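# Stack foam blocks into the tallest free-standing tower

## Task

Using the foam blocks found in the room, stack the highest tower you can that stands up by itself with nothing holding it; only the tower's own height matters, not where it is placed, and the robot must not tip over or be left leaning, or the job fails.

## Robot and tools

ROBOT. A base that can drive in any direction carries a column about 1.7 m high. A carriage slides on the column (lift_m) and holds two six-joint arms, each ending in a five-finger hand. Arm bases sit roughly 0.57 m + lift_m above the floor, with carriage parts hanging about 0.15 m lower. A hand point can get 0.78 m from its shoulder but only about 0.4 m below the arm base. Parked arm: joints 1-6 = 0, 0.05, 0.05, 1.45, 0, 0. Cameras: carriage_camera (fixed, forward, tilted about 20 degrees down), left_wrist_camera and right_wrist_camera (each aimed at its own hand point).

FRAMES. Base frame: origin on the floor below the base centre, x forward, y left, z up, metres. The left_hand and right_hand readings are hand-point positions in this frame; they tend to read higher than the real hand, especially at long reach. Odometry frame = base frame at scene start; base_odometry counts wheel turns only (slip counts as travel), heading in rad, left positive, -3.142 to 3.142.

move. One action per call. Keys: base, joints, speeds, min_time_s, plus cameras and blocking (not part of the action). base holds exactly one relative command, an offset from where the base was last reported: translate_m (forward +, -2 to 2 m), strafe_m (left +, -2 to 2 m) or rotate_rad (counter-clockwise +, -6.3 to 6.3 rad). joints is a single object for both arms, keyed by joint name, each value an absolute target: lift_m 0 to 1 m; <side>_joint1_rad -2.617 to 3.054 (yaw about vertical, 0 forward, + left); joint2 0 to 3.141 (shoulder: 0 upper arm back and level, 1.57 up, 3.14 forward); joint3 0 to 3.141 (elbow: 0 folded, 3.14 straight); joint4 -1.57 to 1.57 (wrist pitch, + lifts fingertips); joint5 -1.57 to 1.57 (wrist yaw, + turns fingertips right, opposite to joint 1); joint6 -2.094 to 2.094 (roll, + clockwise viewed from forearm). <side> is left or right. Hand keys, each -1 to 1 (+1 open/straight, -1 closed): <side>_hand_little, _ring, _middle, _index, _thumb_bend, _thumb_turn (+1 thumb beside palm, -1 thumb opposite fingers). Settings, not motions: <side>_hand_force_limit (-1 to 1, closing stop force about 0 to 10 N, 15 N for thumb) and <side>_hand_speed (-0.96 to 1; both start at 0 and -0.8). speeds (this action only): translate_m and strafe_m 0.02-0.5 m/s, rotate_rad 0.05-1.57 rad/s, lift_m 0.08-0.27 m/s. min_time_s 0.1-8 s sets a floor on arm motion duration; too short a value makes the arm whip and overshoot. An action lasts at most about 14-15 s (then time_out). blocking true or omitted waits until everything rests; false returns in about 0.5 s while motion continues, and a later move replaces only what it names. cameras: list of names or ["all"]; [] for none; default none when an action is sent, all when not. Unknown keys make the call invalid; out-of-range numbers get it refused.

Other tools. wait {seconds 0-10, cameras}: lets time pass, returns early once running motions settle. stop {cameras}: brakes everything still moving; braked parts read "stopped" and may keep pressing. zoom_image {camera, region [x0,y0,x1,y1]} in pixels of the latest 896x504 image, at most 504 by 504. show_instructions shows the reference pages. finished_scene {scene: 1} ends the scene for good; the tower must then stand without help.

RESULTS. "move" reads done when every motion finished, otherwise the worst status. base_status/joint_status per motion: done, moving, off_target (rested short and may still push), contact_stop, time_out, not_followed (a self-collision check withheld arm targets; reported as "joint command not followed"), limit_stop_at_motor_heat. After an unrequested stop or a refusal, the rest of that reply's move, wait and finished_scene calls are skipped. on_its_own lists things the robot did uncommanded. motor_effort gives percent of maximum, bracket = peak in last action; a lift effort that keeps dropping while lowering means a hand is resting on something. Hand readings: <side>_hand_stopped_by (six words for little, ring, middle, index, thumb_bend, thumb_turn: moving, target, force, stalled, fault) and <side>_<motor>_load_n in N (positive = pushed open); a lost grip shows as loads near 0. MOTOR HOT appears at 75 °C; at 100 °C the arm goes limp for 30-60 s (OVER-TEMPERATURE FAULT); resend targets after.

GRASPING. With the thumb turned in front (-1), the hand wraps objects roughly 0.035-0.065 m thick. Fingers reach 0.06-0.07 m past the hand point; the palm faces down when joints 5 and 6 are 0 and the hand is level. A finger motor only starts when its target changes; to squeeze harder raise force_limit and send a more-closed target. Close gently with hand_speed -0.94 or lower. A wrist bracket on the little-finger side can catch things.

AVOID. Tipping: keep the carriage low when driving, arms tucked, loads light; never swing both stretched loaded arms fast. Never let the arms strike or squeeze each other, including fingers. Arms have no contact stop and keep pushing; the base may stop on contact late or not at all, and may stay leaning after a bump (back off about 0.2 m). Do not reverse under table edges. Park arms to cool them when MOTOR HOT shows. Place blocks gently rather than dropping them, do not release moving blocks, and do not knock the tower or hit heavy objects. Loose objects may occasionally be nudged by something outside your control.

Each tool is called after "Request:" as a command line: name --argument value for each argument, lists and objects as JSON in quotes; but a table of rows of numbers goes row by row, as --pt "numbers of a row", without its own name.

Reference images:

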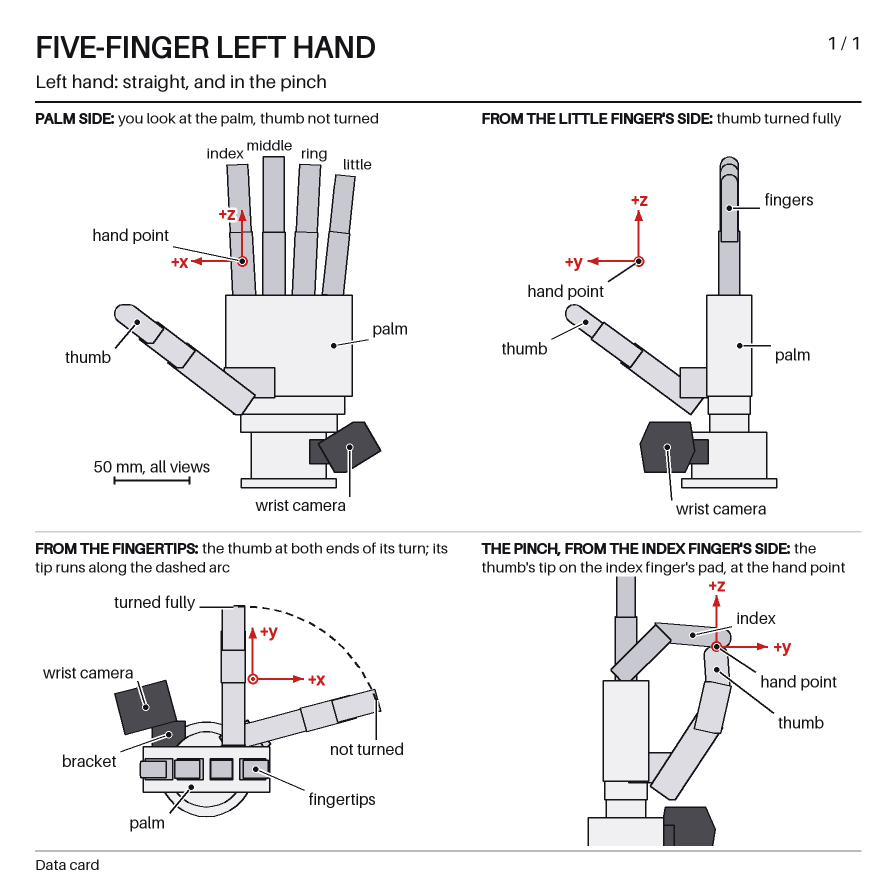

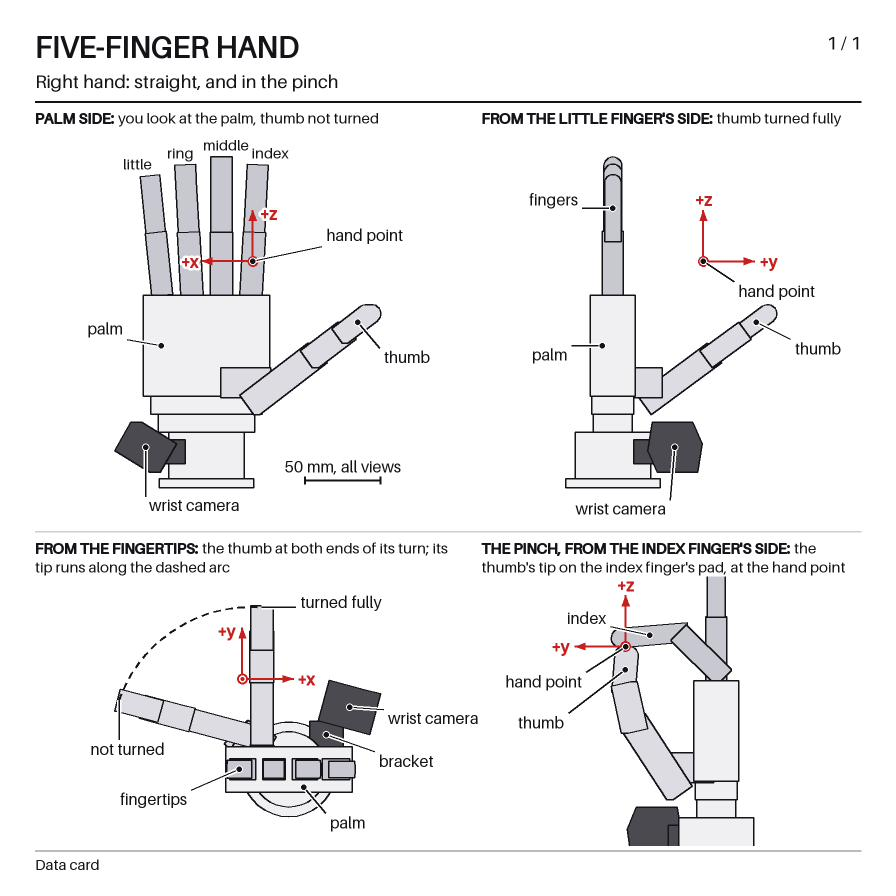

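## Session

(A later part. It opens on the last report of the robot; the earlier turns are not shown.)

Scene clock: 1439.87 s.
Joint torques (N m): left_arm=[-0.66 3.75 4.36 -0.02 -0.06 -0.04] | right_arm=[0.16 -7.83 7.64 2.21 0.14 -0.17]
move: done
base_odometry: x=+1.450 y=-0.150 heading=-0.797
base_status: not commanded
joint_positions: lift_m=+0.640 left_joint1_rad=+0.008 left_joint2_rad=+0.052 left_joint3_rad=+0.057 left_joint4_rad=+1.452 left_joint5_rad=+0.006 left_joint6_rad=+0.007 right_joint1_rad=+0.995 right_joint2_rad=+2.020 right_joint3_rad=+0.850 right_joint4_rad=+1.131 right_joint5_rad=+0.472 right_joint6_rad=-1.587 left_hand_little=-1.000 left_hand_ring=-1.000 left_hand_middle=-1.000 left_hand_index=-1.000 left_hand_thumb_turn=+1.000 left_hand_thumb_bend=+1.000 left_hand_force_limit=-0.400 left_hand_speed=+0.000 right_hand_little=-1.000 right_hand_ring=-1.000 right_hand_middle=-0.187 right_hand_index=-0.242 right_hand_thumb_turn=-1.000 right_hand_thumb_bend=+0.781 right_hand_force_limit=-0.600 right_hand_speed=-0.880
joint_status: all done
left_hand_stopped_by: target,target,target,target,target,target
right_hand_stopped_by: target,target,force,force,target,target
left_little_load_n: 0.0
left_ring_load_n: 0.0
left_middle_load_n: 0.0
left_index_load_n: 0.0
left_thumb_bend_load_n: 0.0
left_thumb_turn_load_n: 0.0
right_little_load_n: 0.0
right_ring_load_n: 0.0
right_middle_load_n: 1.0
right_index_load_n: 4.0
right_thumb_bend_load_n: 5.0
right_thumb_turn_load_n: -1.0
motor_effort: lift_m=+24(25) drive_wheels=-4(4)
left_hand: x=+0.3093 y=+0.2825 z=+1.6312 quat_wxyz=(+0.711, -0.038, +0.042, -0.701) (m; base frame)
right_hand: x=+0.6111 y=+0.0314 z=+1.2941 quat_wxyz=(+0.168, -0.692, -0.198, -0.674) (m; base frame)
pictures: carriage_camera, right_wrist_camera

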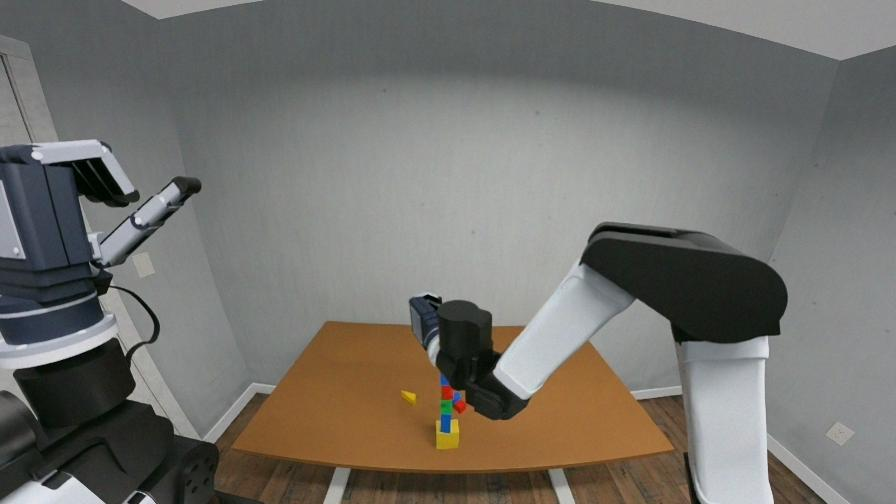

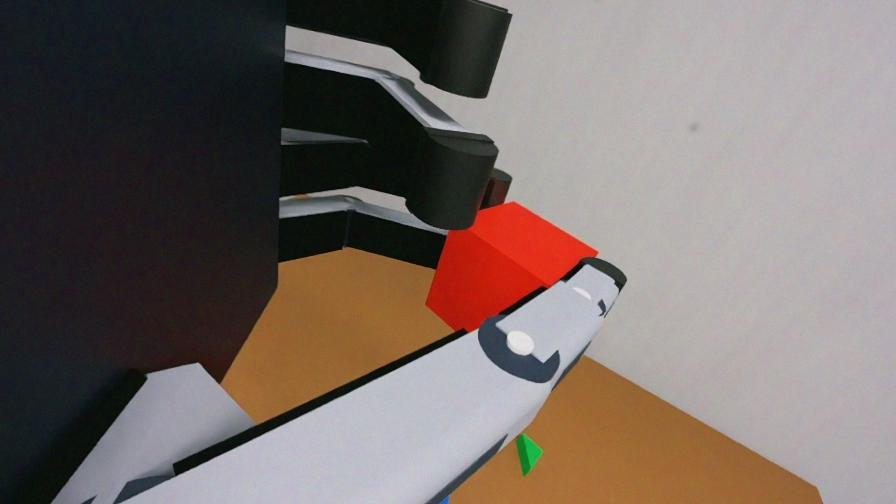

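Request:
move --joints '{"left_joint1_rad": 0.3, "left_joint2_rad": 1.5, "left_joint3_rad": 1.0, "left_joint4_rad": 0.5, "left_joint5_rad": 0.7, "left_joint6_rad": 0.0}' --min_time_s 2

Request:
move --joints '{"left_joint1_rad": 0.38, "left_joint2_rad": 2.263, "left_joint3_rad": 1.732, "left_joint4_rad": 0.531, "left_joint5_rad": 1.1, "left_joint6_rad": 0.0}' --min_time_s 2

Request:
move --joints '{"lift_m": 0.61, "left_joint1_rad": 0.058, "left_joint5_rad": 1.541, "left_joint2_rad": 2.263, "left_joint3_rad": 1.732, "left_joint4_rad": 0.531, "left_joint6_rad": 0.0}' --speeds '{"lift_m": 0.08}' --min_time_s 1.5 --cameras '["left_wrist_camera", "right_wrist_camera"]'

Request:
zoom_image --camera "left_wrist_camera" --region '[300, 220, 500, 360]'

Scene clock: 1444.53 s.
Joint torques (N m): left_arm=[0.64 -5.86 8.7 1.96 0.1 -0.05] | right_arm=[0.21 -7.86 7.6 2.17 0.1 -0.17]
move: done
base_odometry: x=+1.450 y=-0.150 heading=-0.797
base_status: not commanded
joint_positions: lift_m=+0.640 left_joint1_rad=+0.293 left_joint2_rad=+1.490 left_joint3_rad=+0.974 left_joint4_rad=+0.519 left_joint5_rad=+0.691 left_joint6_rad=+0.007 right_joint1_rad=+0.995 right_joint2_rad=+2.020 right_joint3_rad=+0.850 right_joint4_rad=+1.132 right_joint5_rad=+0.474 right_joint6_rad=-1.587 left_hand_little=-1.000 left_hand_ring=-1.000 left_hand_middle=-1.000 left_hand_index=-1.000 left_hand_thumb_turn=+1.000 left_hand_thumb_bend=+1.000 left_hand_force_limit=-0.400 left_hand_speed=+0.000 right_hand_little=-1.000 right_hand_ring=-1.000 right_hand_middle=-0.187 right_hand_index=-0.242 right_hand_thumb_turn=-1.000 right_hand_thumb_bend=+0.781 right_hand_force_limit=-0.600 right_hand_speed=-0.880
joint_status: all done
left_hand_stopped_by: target,target,target,target,target,target
right_hand_stopped_by: target,target,force,force,target,target
left_little_load_n: 0.0
left_ring_load_n: 0.0
left_middle_load_n: 0.0
left_index_load_n: 0.0
left_thumb_bend_load_n: 0.0
left_thumb_turn_load_n: -0.5
right_little_load_n: 0.0
right_ring_load_n: 0.0
right_middle_load_n: 1.0
right_index_load_n: 3.5
right_thumb_bend_load_n: 5.0
right_thumb_turn_load_n: -1.0
motor_effort: lift_m=+23(24) drive_wheels=-4(4)
left_hand: x=+0.6868 y=+0.3012 z=+1.4316 quat_wxyz=(+0.394, -0.388, +0.590, -0.588) (m; base frame)
right_hand: x=+0.6113 y=+0.0309 z=+1.2943 quat_wxyz=(+0.167, -0.692, -0.197, -0.675) (m; base frame)
pictures: none

Scene clock: 1446.83 s.
Joint torques (N m): left_arm=[0.68 -11.34 8.39 1.91 0.1 -0.05] | right_arm=[0.27 -7.95 7.68 2.18 0.11 -0.18]
move: done
base_odometry: x=+1.450 y=-0.150 heading=-0.797
base_status: not commanded
joint_positions: lift_m=+0.640 left_joint1_rad=+0.373 left_joint2_rad=+2.244 left_joint3_rad=+1.707 left_joint4_rad=+0.524 left_joint5_rad=+1.091 left_joint6_rad=+0.007 right_joint1_rad=+0.995 right_joint2_rad=+2.020 right_joint3_rad=+0.850 right_joint4_rad=+1.132 right_joint5_rad=+0.474 right_joint6_rad=-1.587 left_hand_little=-1.000 left_hand_ring=-1.000 left_hand_middle=-1.000 left_hand_index=-1.000 left_hand_thumb_turn=+1.000 left_hand_thumb_bend=+1.000 left_hand_force_limit=-0.400 left_hand_speed=+0.000 right_hand_little=-1.000 right_hand_ring=-1.000 right_hand_middle=-0.187 right_hand_index=-0.242 right_hand_thumb_turn=-1.000 right_hand_thumb_bend=+0.781 right_hand_force_limit=-0.600 right_hand_speed=-0.880
joint_status: all done
left_hand_stopped_by: target,target,target,target,target,target
right_hand_stopped_by: target,target,force,force,target,target
left_little_load_n: 0.0
left_ring_load_n: 0.0
left_middle_load_n: 0.0
left_index_load_n: 0.0
left_thumb_bend_load_n: 0.0
left_thumb_turn_load_n: 0.0
right_little_load_n: 0.0
right_ring_load_n: 0.0
right_middle_load_n: 1.0
right_index_load_n: 4.0
right_thumb_bend_load_n: 5.0
right_thumb_turn_load_n: -1.0
motor_effort: lift_m=+21(24) drive_wheels=-4(4)
left_hand: x=+0.8084 y=+0.3443 z=+1.3676 quat_wxyz=(+0.290, -0.294, +0.645, -0.643) (m; base frame)
right_hand: x=+0.6113 y=+0.0309 z=+1.2943 quat_wxyz=(+0.167, -0.692, -0.196, -0.675) (m; base frame)
pictures: none

Scene clock: 1448.67 s.
Joint torques (N m): left_arm=[-0.44 -11.7 7.57 1.45 0.06 -0.05] | right_arm=[0.23 -8.5 7.23 2.09 0.09 -0.16]
move: done
base_odometry: x=+1.450 y=-0.150 heading=-0.797
base_status: not commanded
joint_positions: lift_m=+0.610 left_joint1_rad=+0.063 left_joint2_rad=+2.251 left_joint3_rad=+1.713 left_joint4_rad=+0.532 left_joint5_rad=+1.532 left_joint6_rad=+0.007 right_joint1_rad=+0.995 right_joint2_rad=+2.026 right_joint3_rad=+0.854 right_joint4_rad=+1.139 right_joint5_rad=+0.475 right_joint6_rad=-1.587 left_hand_little=-1.000 left_hand_ring=-1.000 left_hand_middle=-1.000 left_hand_index=-1.000 left_hand_thumb_turn=+1.000 left_hand_thumb_bend=+1.000 left_hand_force_limit=-0.400 left_hand_speed=+0.000 right_hand_little=-1.000 right_hand_ring=-1.000 right_hand_middle=-0.187 right_hand_index=-0.242 right_hand_thumb_turn=-1.000 right_hand_thumb_bend=+0.781 right_hand_force_limit=-0.600 right_hand_speed=-0.880
joint_status: all done
left_hand_stopped_by: target,target,target,target,target,target
right_hand_stopped_by: target,target,force,force,target,target
left_little_load_n: 0.0
left_ring_load_n: 0.0
left_middle_load_n: 0.0
left_index_load_n: 0.0
left_thumb_bend_load_n: 0.0
left_thumb_turn_load_n: 0.0
right_little_load_n: 0.0
right_ring_load_n: 0.0
right_middle_load_n: 1.0
right_index_load_n: 4.0
right_thumb_bend_load_n: 5.0
right_thumb_turn_load_n: -1.0
motor_effort: lift_m=+22(25) drive_wheels=-4(4)
left_hand: x=+0.7068 y=+0.1486 z=+1.3375 quat_wxyz=(+0.036, -0.036, +0.706, -0.706) (m; base frame)
right_hand: x=+0.6120 y=+0.0319 z=+1.2646 quat_wxyz=(+0.168, -0.690, -0.195, -0.676) (m; base frame)
pictures: left_wrist_camera, right_wrist_camera

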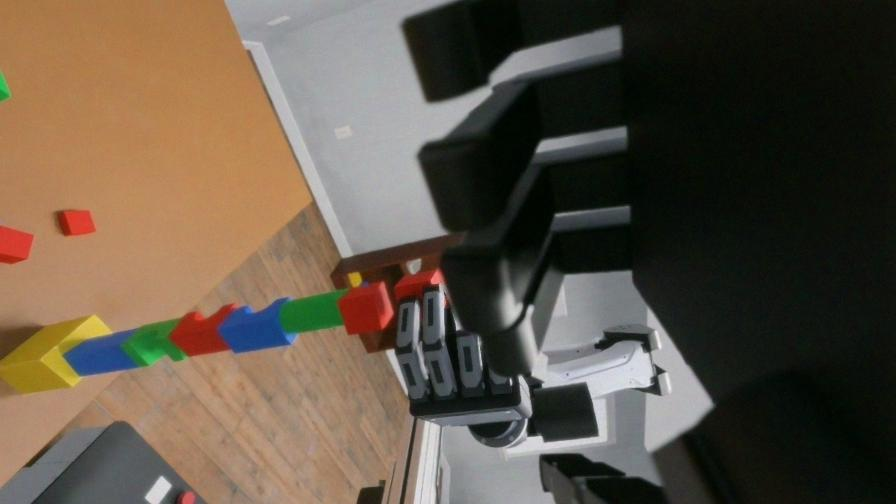

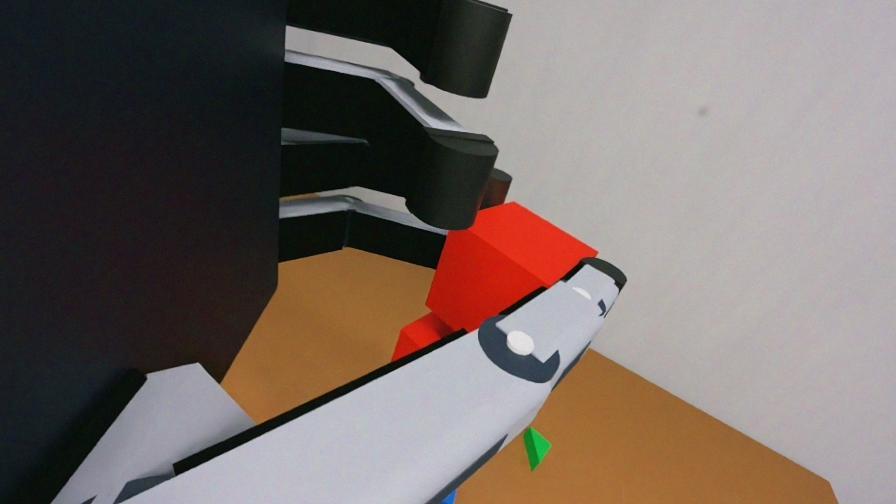

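Scaled by 2.520 from the camera's 896x504 image, which has a finer 1280x720 frame.

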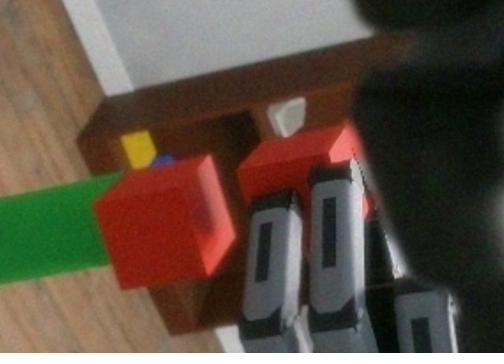

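Request:
zoom_image --camera "right_wrist_camera" --region '[370, 190, 620, 380]'

Request:
zoom_image --camera "left_wrist_camera" --region '[330, 250, 450, 350]'

Scaled by 2.016 from the camera's 896x504 image, which has a finer 1280x720 frame.

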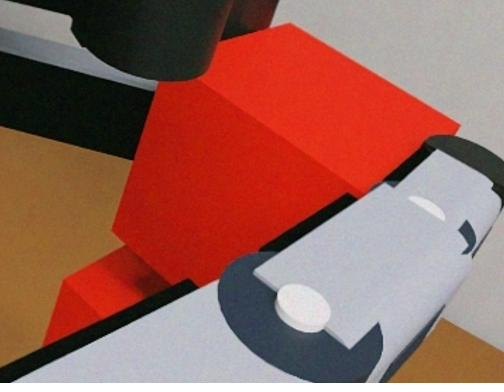

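Scaled by 4.200 from the camera's 896x504 image, which has a finer 1280x720 frame.

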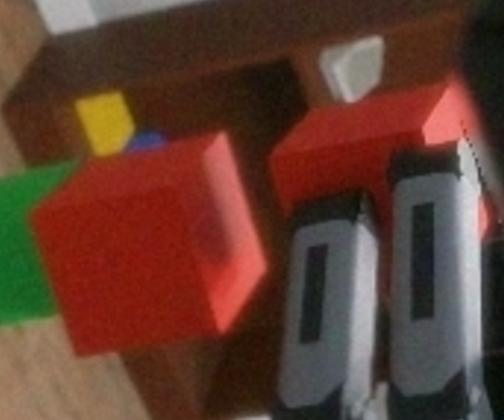

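Request:
move --joints '{"lift_m": 0.598}' --speeds '{"lift_m": 0.08}' --cameras '["left_wrist_camera", "right_wrist_camera"]'

Request:
zoom_image --camera "left_wrist_camera" --region '[330, 250, 450, 350]'

Request:
zoom_image --camera "right_wrist_camera" --region '[370, 190, 620, 380]'

Scene clock: 1456.30 s.
Joint torques (N m): left_arm=[-0.42 -11.99 7.35 1.42 0.09 -0.05] | right_arm=[0.28 -8.53 7.05 2.11 0.09 -0.19]
move: done
base_odometry: x=+1.450 y=-0.150 heading=-0.797
base_status: not commanded
joint_positions: lift_m=+0.598 left_joint1_rad=+0.063 left_joint2_rad=+2.255 left_joint3_rad=+1.716 left_joint4_rad=+0.534 left_joint5_rad=+1.535 left_joint6_rad=+0.007 right_joint1_rad=+0.995 right_joint2_rad=+2.028 right_joint3_rad=+0.856 right_joint4_rad=+1.142 right_joint5_rad=+0.475 right_joint6_rad=-1.587 left_hand_little=-1.000 left_hand_ring=-1.000 left_hand_middle=-1.000 left_hand_index=-1.000 left_hand_thumb_turn=+1.000 left_hand_thumb_bend=+1.000 left_hand_force_limit=-0.400 left_hand_speed=+0.000 right_hand_little=-1.000 right_hand_ring=-1.000 right_hand_middle=-0.187 right_hand_index=-0.242 right_hand_thumb_turn=-1.000 right_hand_thumb_bend=+0.781 right_hand_force_limit=-0.600 right_hand_speed=-0.880
joint_status: all done
left_hand_stopped_by: target,target,target,target,target,target
right_hand_stopped_by: target,target,force,force,target,target
left_little_load_n: 0.0
left_ring_load_n: 0.0
left_middle_load_n: 0.0
left_index_load_n: 0.0
left_thumb_bend_load_n: 0.0
left_thumb_turn_load_n: 0.0
right_little_load_n: 0.0
right_ring_load_n: 0.0
right_middle_load_n: 1.0
right_index_load_n: 3.5
right_thumb_bend_load_n: 5.0
right_thumb_turn_load_n: -1.0
motor_effort: lift_m=+23(24) drive_wheels=-4(4)
left_hand: x=+0.7070 y=+0.1487 z=+1.3247 quat_wxyz=(+0.036, -0.034, +0.706, -0.706) (m; base frame)
right_hand: x=+0.6123 y=+0.0324 z=+1.2528 quat_wxyz=(+0.169, -0.690, -0.195, -0.677) (m; base frame)
pictures: left_wrist_camera, right_wrist_camera

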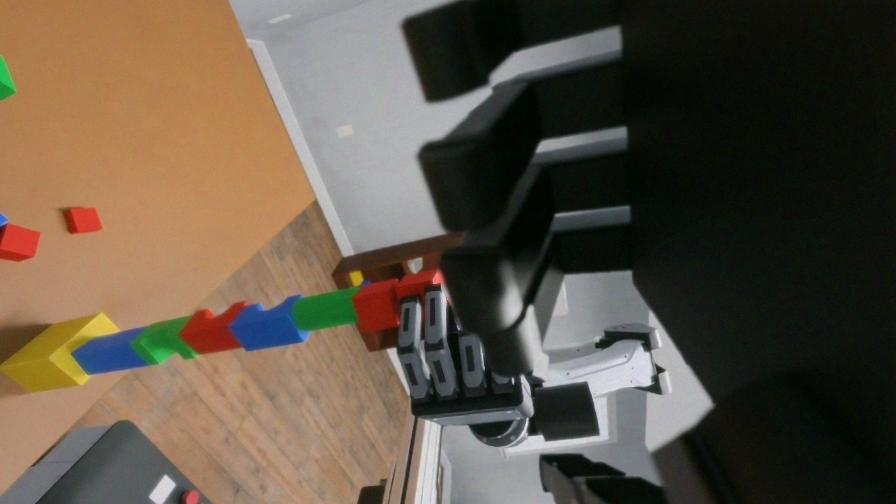

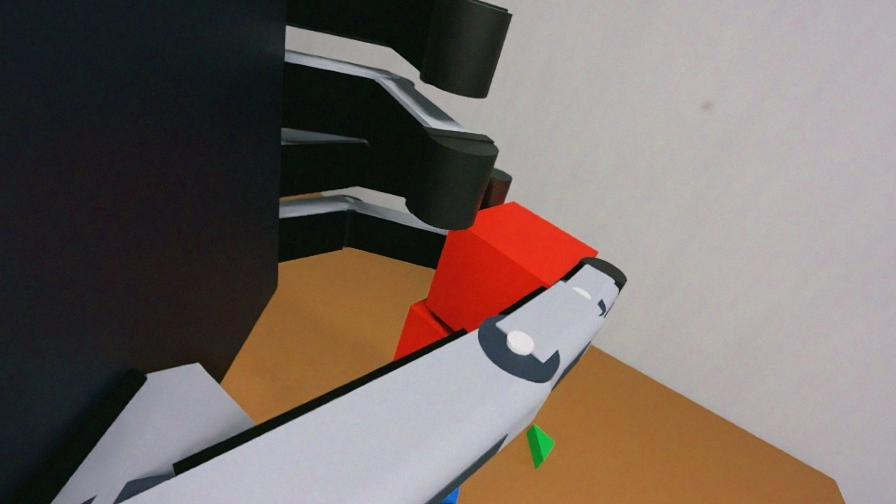

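Scaled by 4.200 from the camera's 896x504 image, which has a finer 1280x720 frame.

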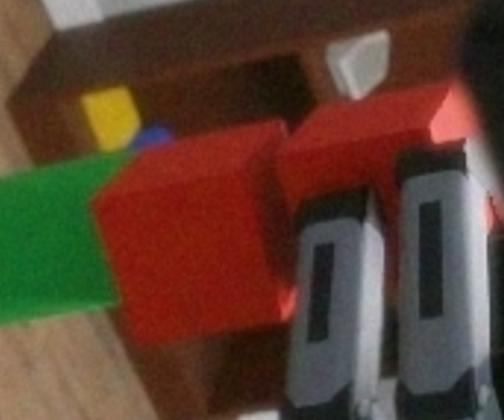

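Scaled by 2.016 from the camera's 896x504 image, which has a finer 1280x720 frame.

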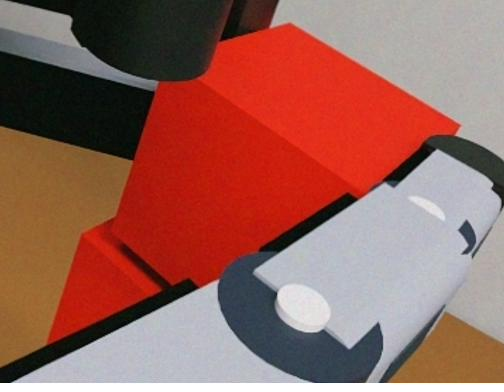

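Request:
move --joints '{"lift_m": 0.595}' --speeds '{"lift_m": 0.08}'

Request:
move --joints '{"lift_m": 0.592}' --speeds '{"lift_m": 0.08}' --cameras '["left_wrist_camera", "right_wrist_camera"]'

Request:
zoom_image --camera "left_wrist_camera" --region '[330, 250, 450, 350]'

Request:
zoom_image --camera "right_wrist_camera" --region '[370, 190, 620, 380]'

Scene clock: 1458.80 s.
Joint torques (N m): left_arm=[-0.34 -12.1 7.3 1.38 0.09 -0.06] | right_arm=[0.27 -8.65 7.2 2.06 0.09 -0.19]
move: done
base_odometry: x=+1.450 y=-0.150 heading=-0.797
base_status: not commanded
joint_positions: lift_m=+0.595 left_joint1_rad=+0.063 left_joint2_rad=+2.256 left_joint3_rad=+1.716 left_joint4_rad=+0.534 left_joint5_rad=+1.535 left_joint6_rad=+0.007 right_joint1_rad=+0.995 right_joint2_rad=+2.029 right_joint3_rad=+0.856 right_joint4_rad=+1.142 right_joint5_rad=+0.475 right_joint6_rad=-1.587 left_hand_little=-1.000 left_hand_ring=-1.000 left_hand_middle=-1.000 left_hand_index=-1.000 left_hand_thumb_turn=+1.000 left_hand_thumb_bend=+1.000 left_hand_force_limit=-0.400 left_hand_speed=+0.000 right_hand_little=-1.000 right_hand_ring=-1.000 right_hand_middle=-0.187 right_hand_index=-0.242 right_hand_thumb_turn=-1.000 right_hand_thumb_bend=+0.781 right_hand_force_limit=-0.600 right_hand_speed=-0.880
joint_status: all done
left_hand_stopped_by: target,target,target,target,target,target
right_hand_stopped_by: target,target,force,force,target,target
left_little_load_n: 0.0
left_ring_load_n: 0.0
left_middle_load_n: 0.0
left_index_load_n: 0.0
left_thumb_bend_load_n: 0.0
left_thumb_turn_load_n: 0.0
right_little_load_n: 0.0
right_ring_load_n: 0.0
right_middle_load_n: 1.0
right_index_load_n: 3.5
right_thumb_bend_load_n: 4.5
right_thumb_turn_load_n: -1.0
motor_effort: lift_m=+22(23) drive_wheels=-4(4)
left_hand: x=+0.7071 y=+0.1487 z=+1.3211 quat_wxyz=(+0.035, -0.035, +0.706, -0.706) (m; base frame)
right_hand: x=+0.6123 y=+0.0324 z=+1.2495 quat_wxyz=(+0.169, -0.690, -0.195, -0.677) (m; base frame)
pictures: none

Scene clock: 1459.20 s.
Joint torques (N m): left_arm=[-0.47 -12.1 7.32 1.38 0.08 -0.05] | right_arm=[0.28 -8.73 7.1 2.01 0.08 -0.14]
move: done
base_odometry: x=+1.450 y=-0.150 heading=-0.797
base_status: not commanded
joint_positions: lift_m=+0.592 left_joint1_rad=+0.063 left_joint2_rad=+2.257 left_joint3_rad=+1.716 left_joint4_rad=+0.534 left_joint5_rad=+1.535 left_joint6_rad=+0.007 right_joint1_rad=+0.995 right_joint2_rad=+2.029 right_joint3_rad=+0.857 right_joint4_rad=+1.146 right_joint5_rad=+0.475 right_joint6_rad=-1.590 left_hand_little=-1.000 left_hand_ring=-1.000 left_hand_middle=-1.000 left_hand_index=-1.000 left_hand_thumb_turn=+1.000 left_hand_thumb_bend=+1.000 left_hand_force_limit=-0.400 left_hand_speed=+0.000 right_hand_little=-1.000 right_hand_ring=-1.000 right_hand_middle=-0.187 right_hand_index=-0.242 right_hand_thumb_turn=-1.000 right_hand_thumb_bend=+0.781 right_hand_force_limit=-0.600 right_hand_speed=-0.880
joint_status: all done
left_hand_stopped_by: target,target,target,target,target,target
right_hand_stopped_by: target,target,force,force,target,target
left_little_load_n: 0.0
left_ring_load_n: 0.0
left_middle_load_n: 0.0
left_index_load_n: 0.0
left_thumb_bend_load_n: 0.0
left_thumb_turn_load_n: 0.0
right_little_load_n: 0.0
right_ring_load_n: 0.5
right_middle_load_n: 1.0
right_index_load_n: 3.5
right_thumb_bend_load_n: 5.0
right_thumb_turn_load_n: -1.5
motor_effort: lift_m=+22(23) drive_wheels=-4(4)
left_hand: x=+0.7071 y=+0.1487 z=+1.3178 quat_wxyz=(+0.035, -0.035, +0.706, -0.706) (m; base frame)
right_hand: x=+0.6125 y=+0.0324 z=+1.2478 quat_wxyz=(+0.169, -0.688, -0.194, -0.678) (m; base frame)
pictures: left_wrist_camera, right_wrist_camera

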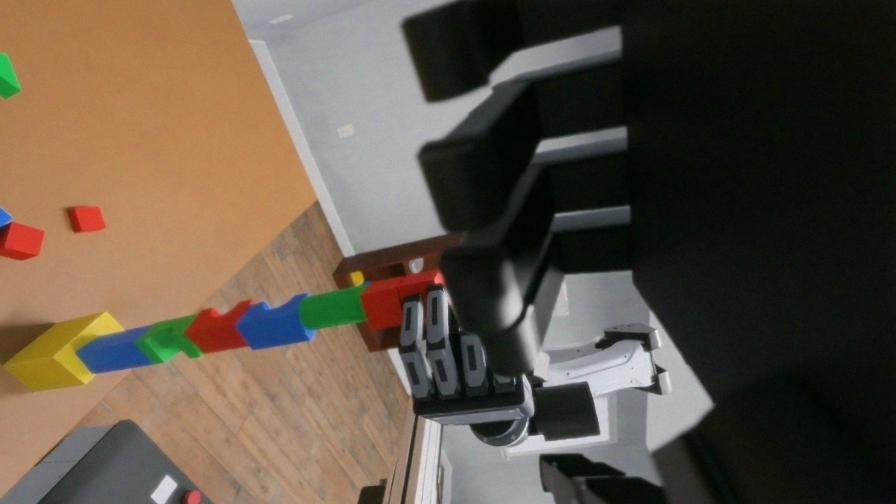

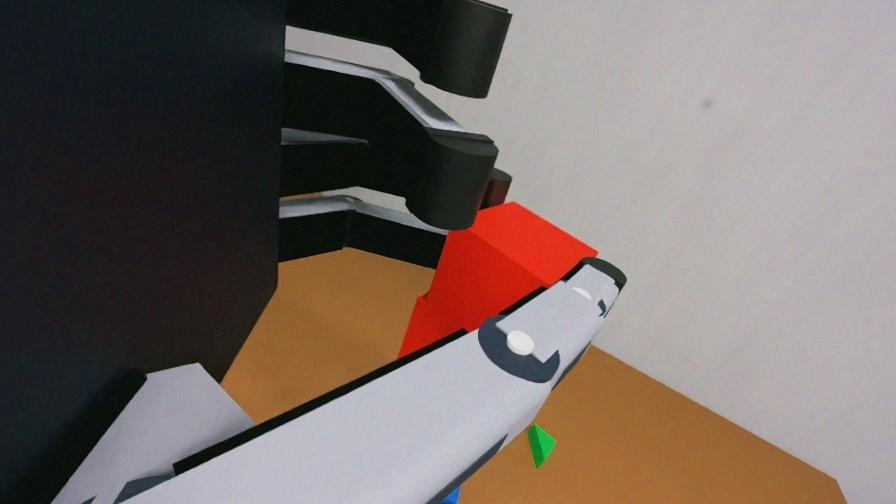

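Scaled by 4.200 from the camera's 896x504 image, which has a finer 1280x720 frame.

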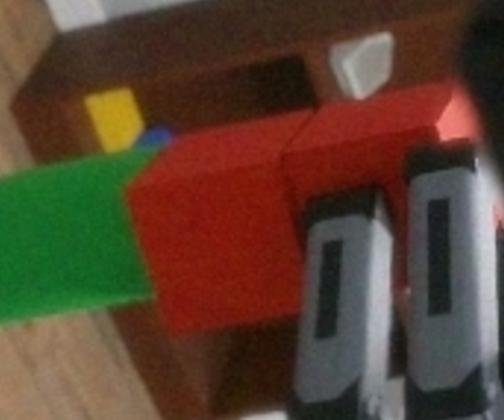

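Scaled by 2.016 from the camera's 896x504 image, which has a finer 1280x720 frame.

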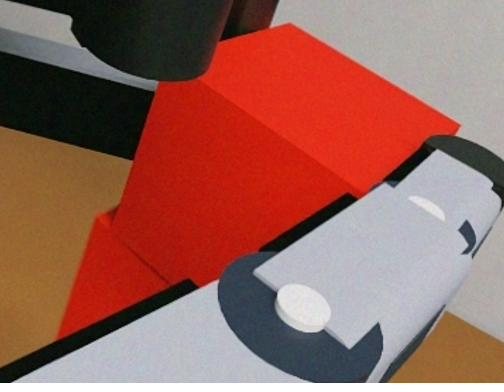

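Request:
move --joints '{"lift_m": 0.594}' --speeds '{"lift_m": 0.08}'

Request:
move --joints '{"right_hand_speed": -0.92, "right_hand_index": -0.19, "right_hand_middle": -0.14, "right_hand_thumb_bend": 0.84}' --cameras '["left_wrist_camera", "right_wrist_camera"]'

Request:
zoom_image --camera "left_wrist_camera" --region '[330, 250, 450, 350]'

Request:
zoom_image --camera "right_wrist_camera" --region '[370, 190, 620, 380]'

Scene clock: 1462.53 s.
Joint torques (N m): left_arm=[-0.5 -12.36 7.34 1.4 0.09 -0.06] | right_arm=[0.23 -8.62 6.91 2.03 0.08 -0.16]
move: done
base_odometry: x=+1.450 y=-0.150 heading=-0.797
base_status: not commanded
joint_positions: lift_m=+0.594 left_joint1_rad=+0.063 left_joint2_rad=+2.257 left_joint3_rad=+1.716 left_joint4_rad=+0.535 left_joint5_rad=+1.535 left_joint6_rad=+0.007 right_joint1_rad=+0.995 right_joint2_rad=+2.029 right_joint3_rad=+0.857 right_joint4_rad=+1.147 right_joint5_rad=+0.475 right_joint6_rad=-1.590 left_hand_little=-1.000 left_hand_ring=-1.000 left_hand_middle=-1.000 left_hand_index=-1.000 left_hand_thumb_turn=+1.000 left_hand_thumb_bend=+1.000 left_hand_force_limit=-0.400 left_hand_speed=+0.000 right_hand_little=-1.000 right_hand_ring=-1.000 right_hand_middle=-0.187 right_hand_index=-0.242 right_hand_thumb_turn=-1.000 right_hand_thumb_bend=+0.781 right_hand_force_limit=-0.600 right_hand_speed=-0.880
joint_status: all done
left_hand_stopped_by: target,target,target,target,target,target
right_hand_stopped_by: target,target,force,force,target,target
left_little_load_n: 0.0
left_ring_load_n: 0.0
left_middle_load_n: 0.0
left_index_load_n: 0.0
left_thumb_bend_load_n: 0.0
left_thumb_turn_load_n: 0.0
right_little_load_n: 0.0
right_ring_load_n: 0.0
right_middle_load_n: 1.0
right_index_load_n: 3.5
right_thumb_bend_load_n: 5.0
right_thumb_turn_load_n: -1.5
motor_effort: lift_m=+27(29) drive_wheels=-4(4)
left_hand: x=+0.7072 y=+0.1487 z=+1.3193 quat_wxyz=(+0.035, -0.035, +0.706, -0.706) (m; base frame)
right_hand: x=+0.6125 y=+0.0325 z=+1.2495 quat_wxyz=(+0.169, -0.688, -0.194, -0.678) (m; base frame)
pictures: none

Scene clock: 1463.53 s.
Joint torques (N m): left_arm=[-0.42 -12.21 7.32 1.4 0.08 -0.05] | right_arm=[0.24 -8.72 7.13 2.03 0.09 -0.15]
move: done
base_odometry: x=+1.450 y=-0.150 heading=-0.797
base_status: not commanded
joint_positions: lift_m=+0.594 left_joint1_rad=+0.063 left_joint2_rad=+2.257 left_joint3_rad=+1.716 left_joint4_rad=+0.535 left_joint5_rad=+1.535 left_joint6_rad=+0.007 right_joint1_rad=+0.995 right_joint2_rad=+2.029 right_joint3_rad=+0.857 right_joint4_rad=+1.147 right_joint5_rad=+0.475 right_joint6_rad=-1.590 left_hand_little=-1.000 left_hand_ring=-1.000 left_hand_middle=-1.000 left_hand_index=-1.000 left_hand_thumb_turn=+1.000 left_hand_thumb_bend=+1.000 left_hand_force_limit=-0.400 left_hand_speed=+0.000 right_hand_little=-1.000 right_hand_ring=-1.000 right_hand_middle=-0.140 right_hand_index=-0.190 right_hand_thumb_turn=-1.000 right_hand_thumb_bend=+0.840 right_hand_force_limit=-0.600 right_hand_speed=-0.920
joint_status: all done
left_hand_stopped_by: target,target,target,target,target,target
right_hand_stopped_by: target,target,target,target,target,target
left_little_load_n: 0.0
left_ring_load_n: 0.0
left_middle_load_n: 0.0
left_index_load_n: 0.0
left_thumb_bend_load_n: 0.0
left_thumb_turn_load_n: -0.5
right_little_load_n: 0.0
right_ring_load_n: 0.0
right_middle_load_n: 0.0
right_index_load_n: 0.0
right_thumb_bend_load_n: 0.0
right_thumb_turn_load_n: 0.5
motor_effort: lift_m=+27(28) drive_wheels=-4(4)
left_hand: x=+0.7072 y=+0.1487 z=+1.3193 quat_wxyz=(+0.035, -0.035, +0.706, -0.706) (m; base frame)
right_hand: x=+0.6125 y=+0.0325 z=+1.2495 quat_wxyz=(+0.169, -0.688, -0.194, -0.678) (m; base frame)
pictures: left_wrist_camera, right_wrist_camera

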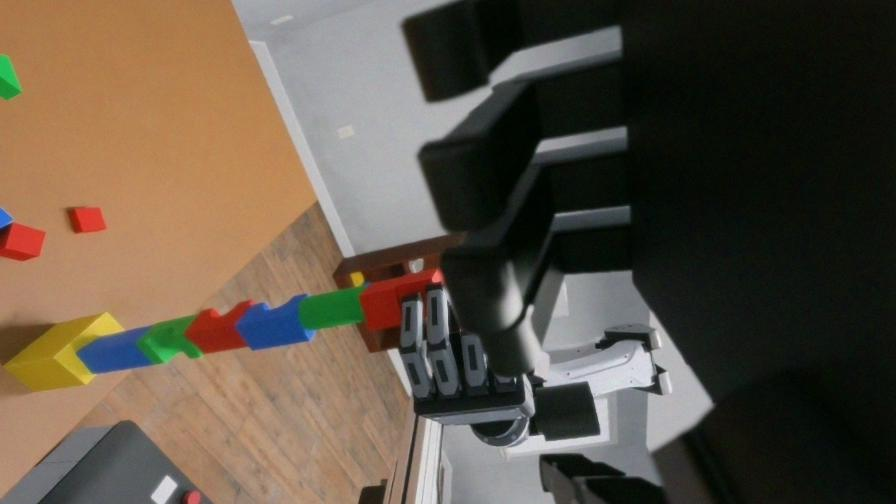

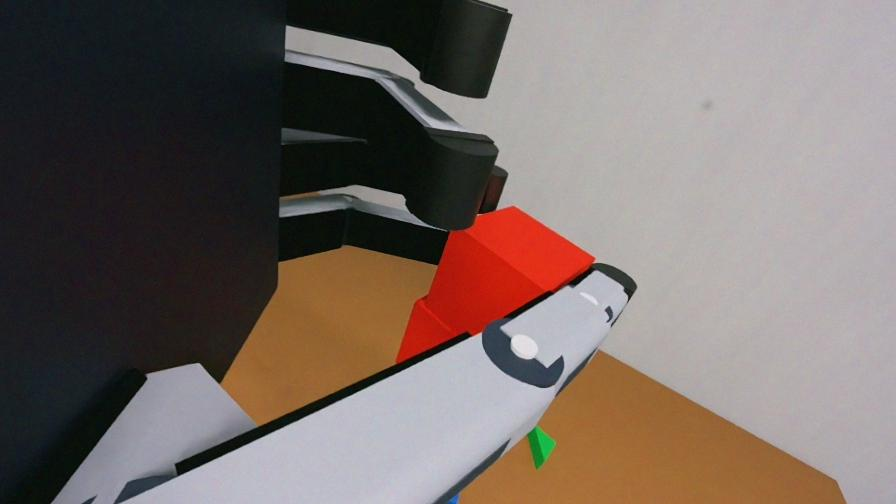

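Scaled by 4.200 from the camera's 896x504 image, which has a finer 1280x720 frame.

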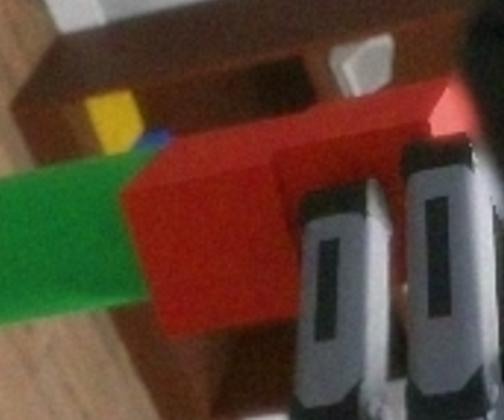

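Scaled by 2.016 from the camera's 896x504 image, which has a finer 1280x720 frame.

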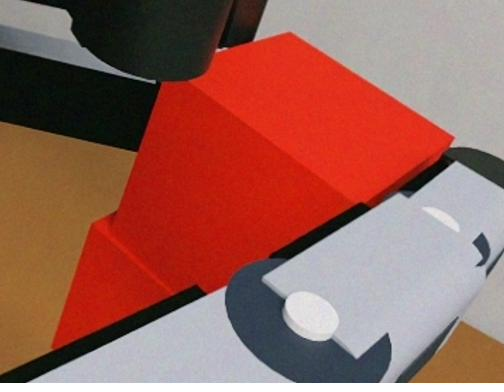

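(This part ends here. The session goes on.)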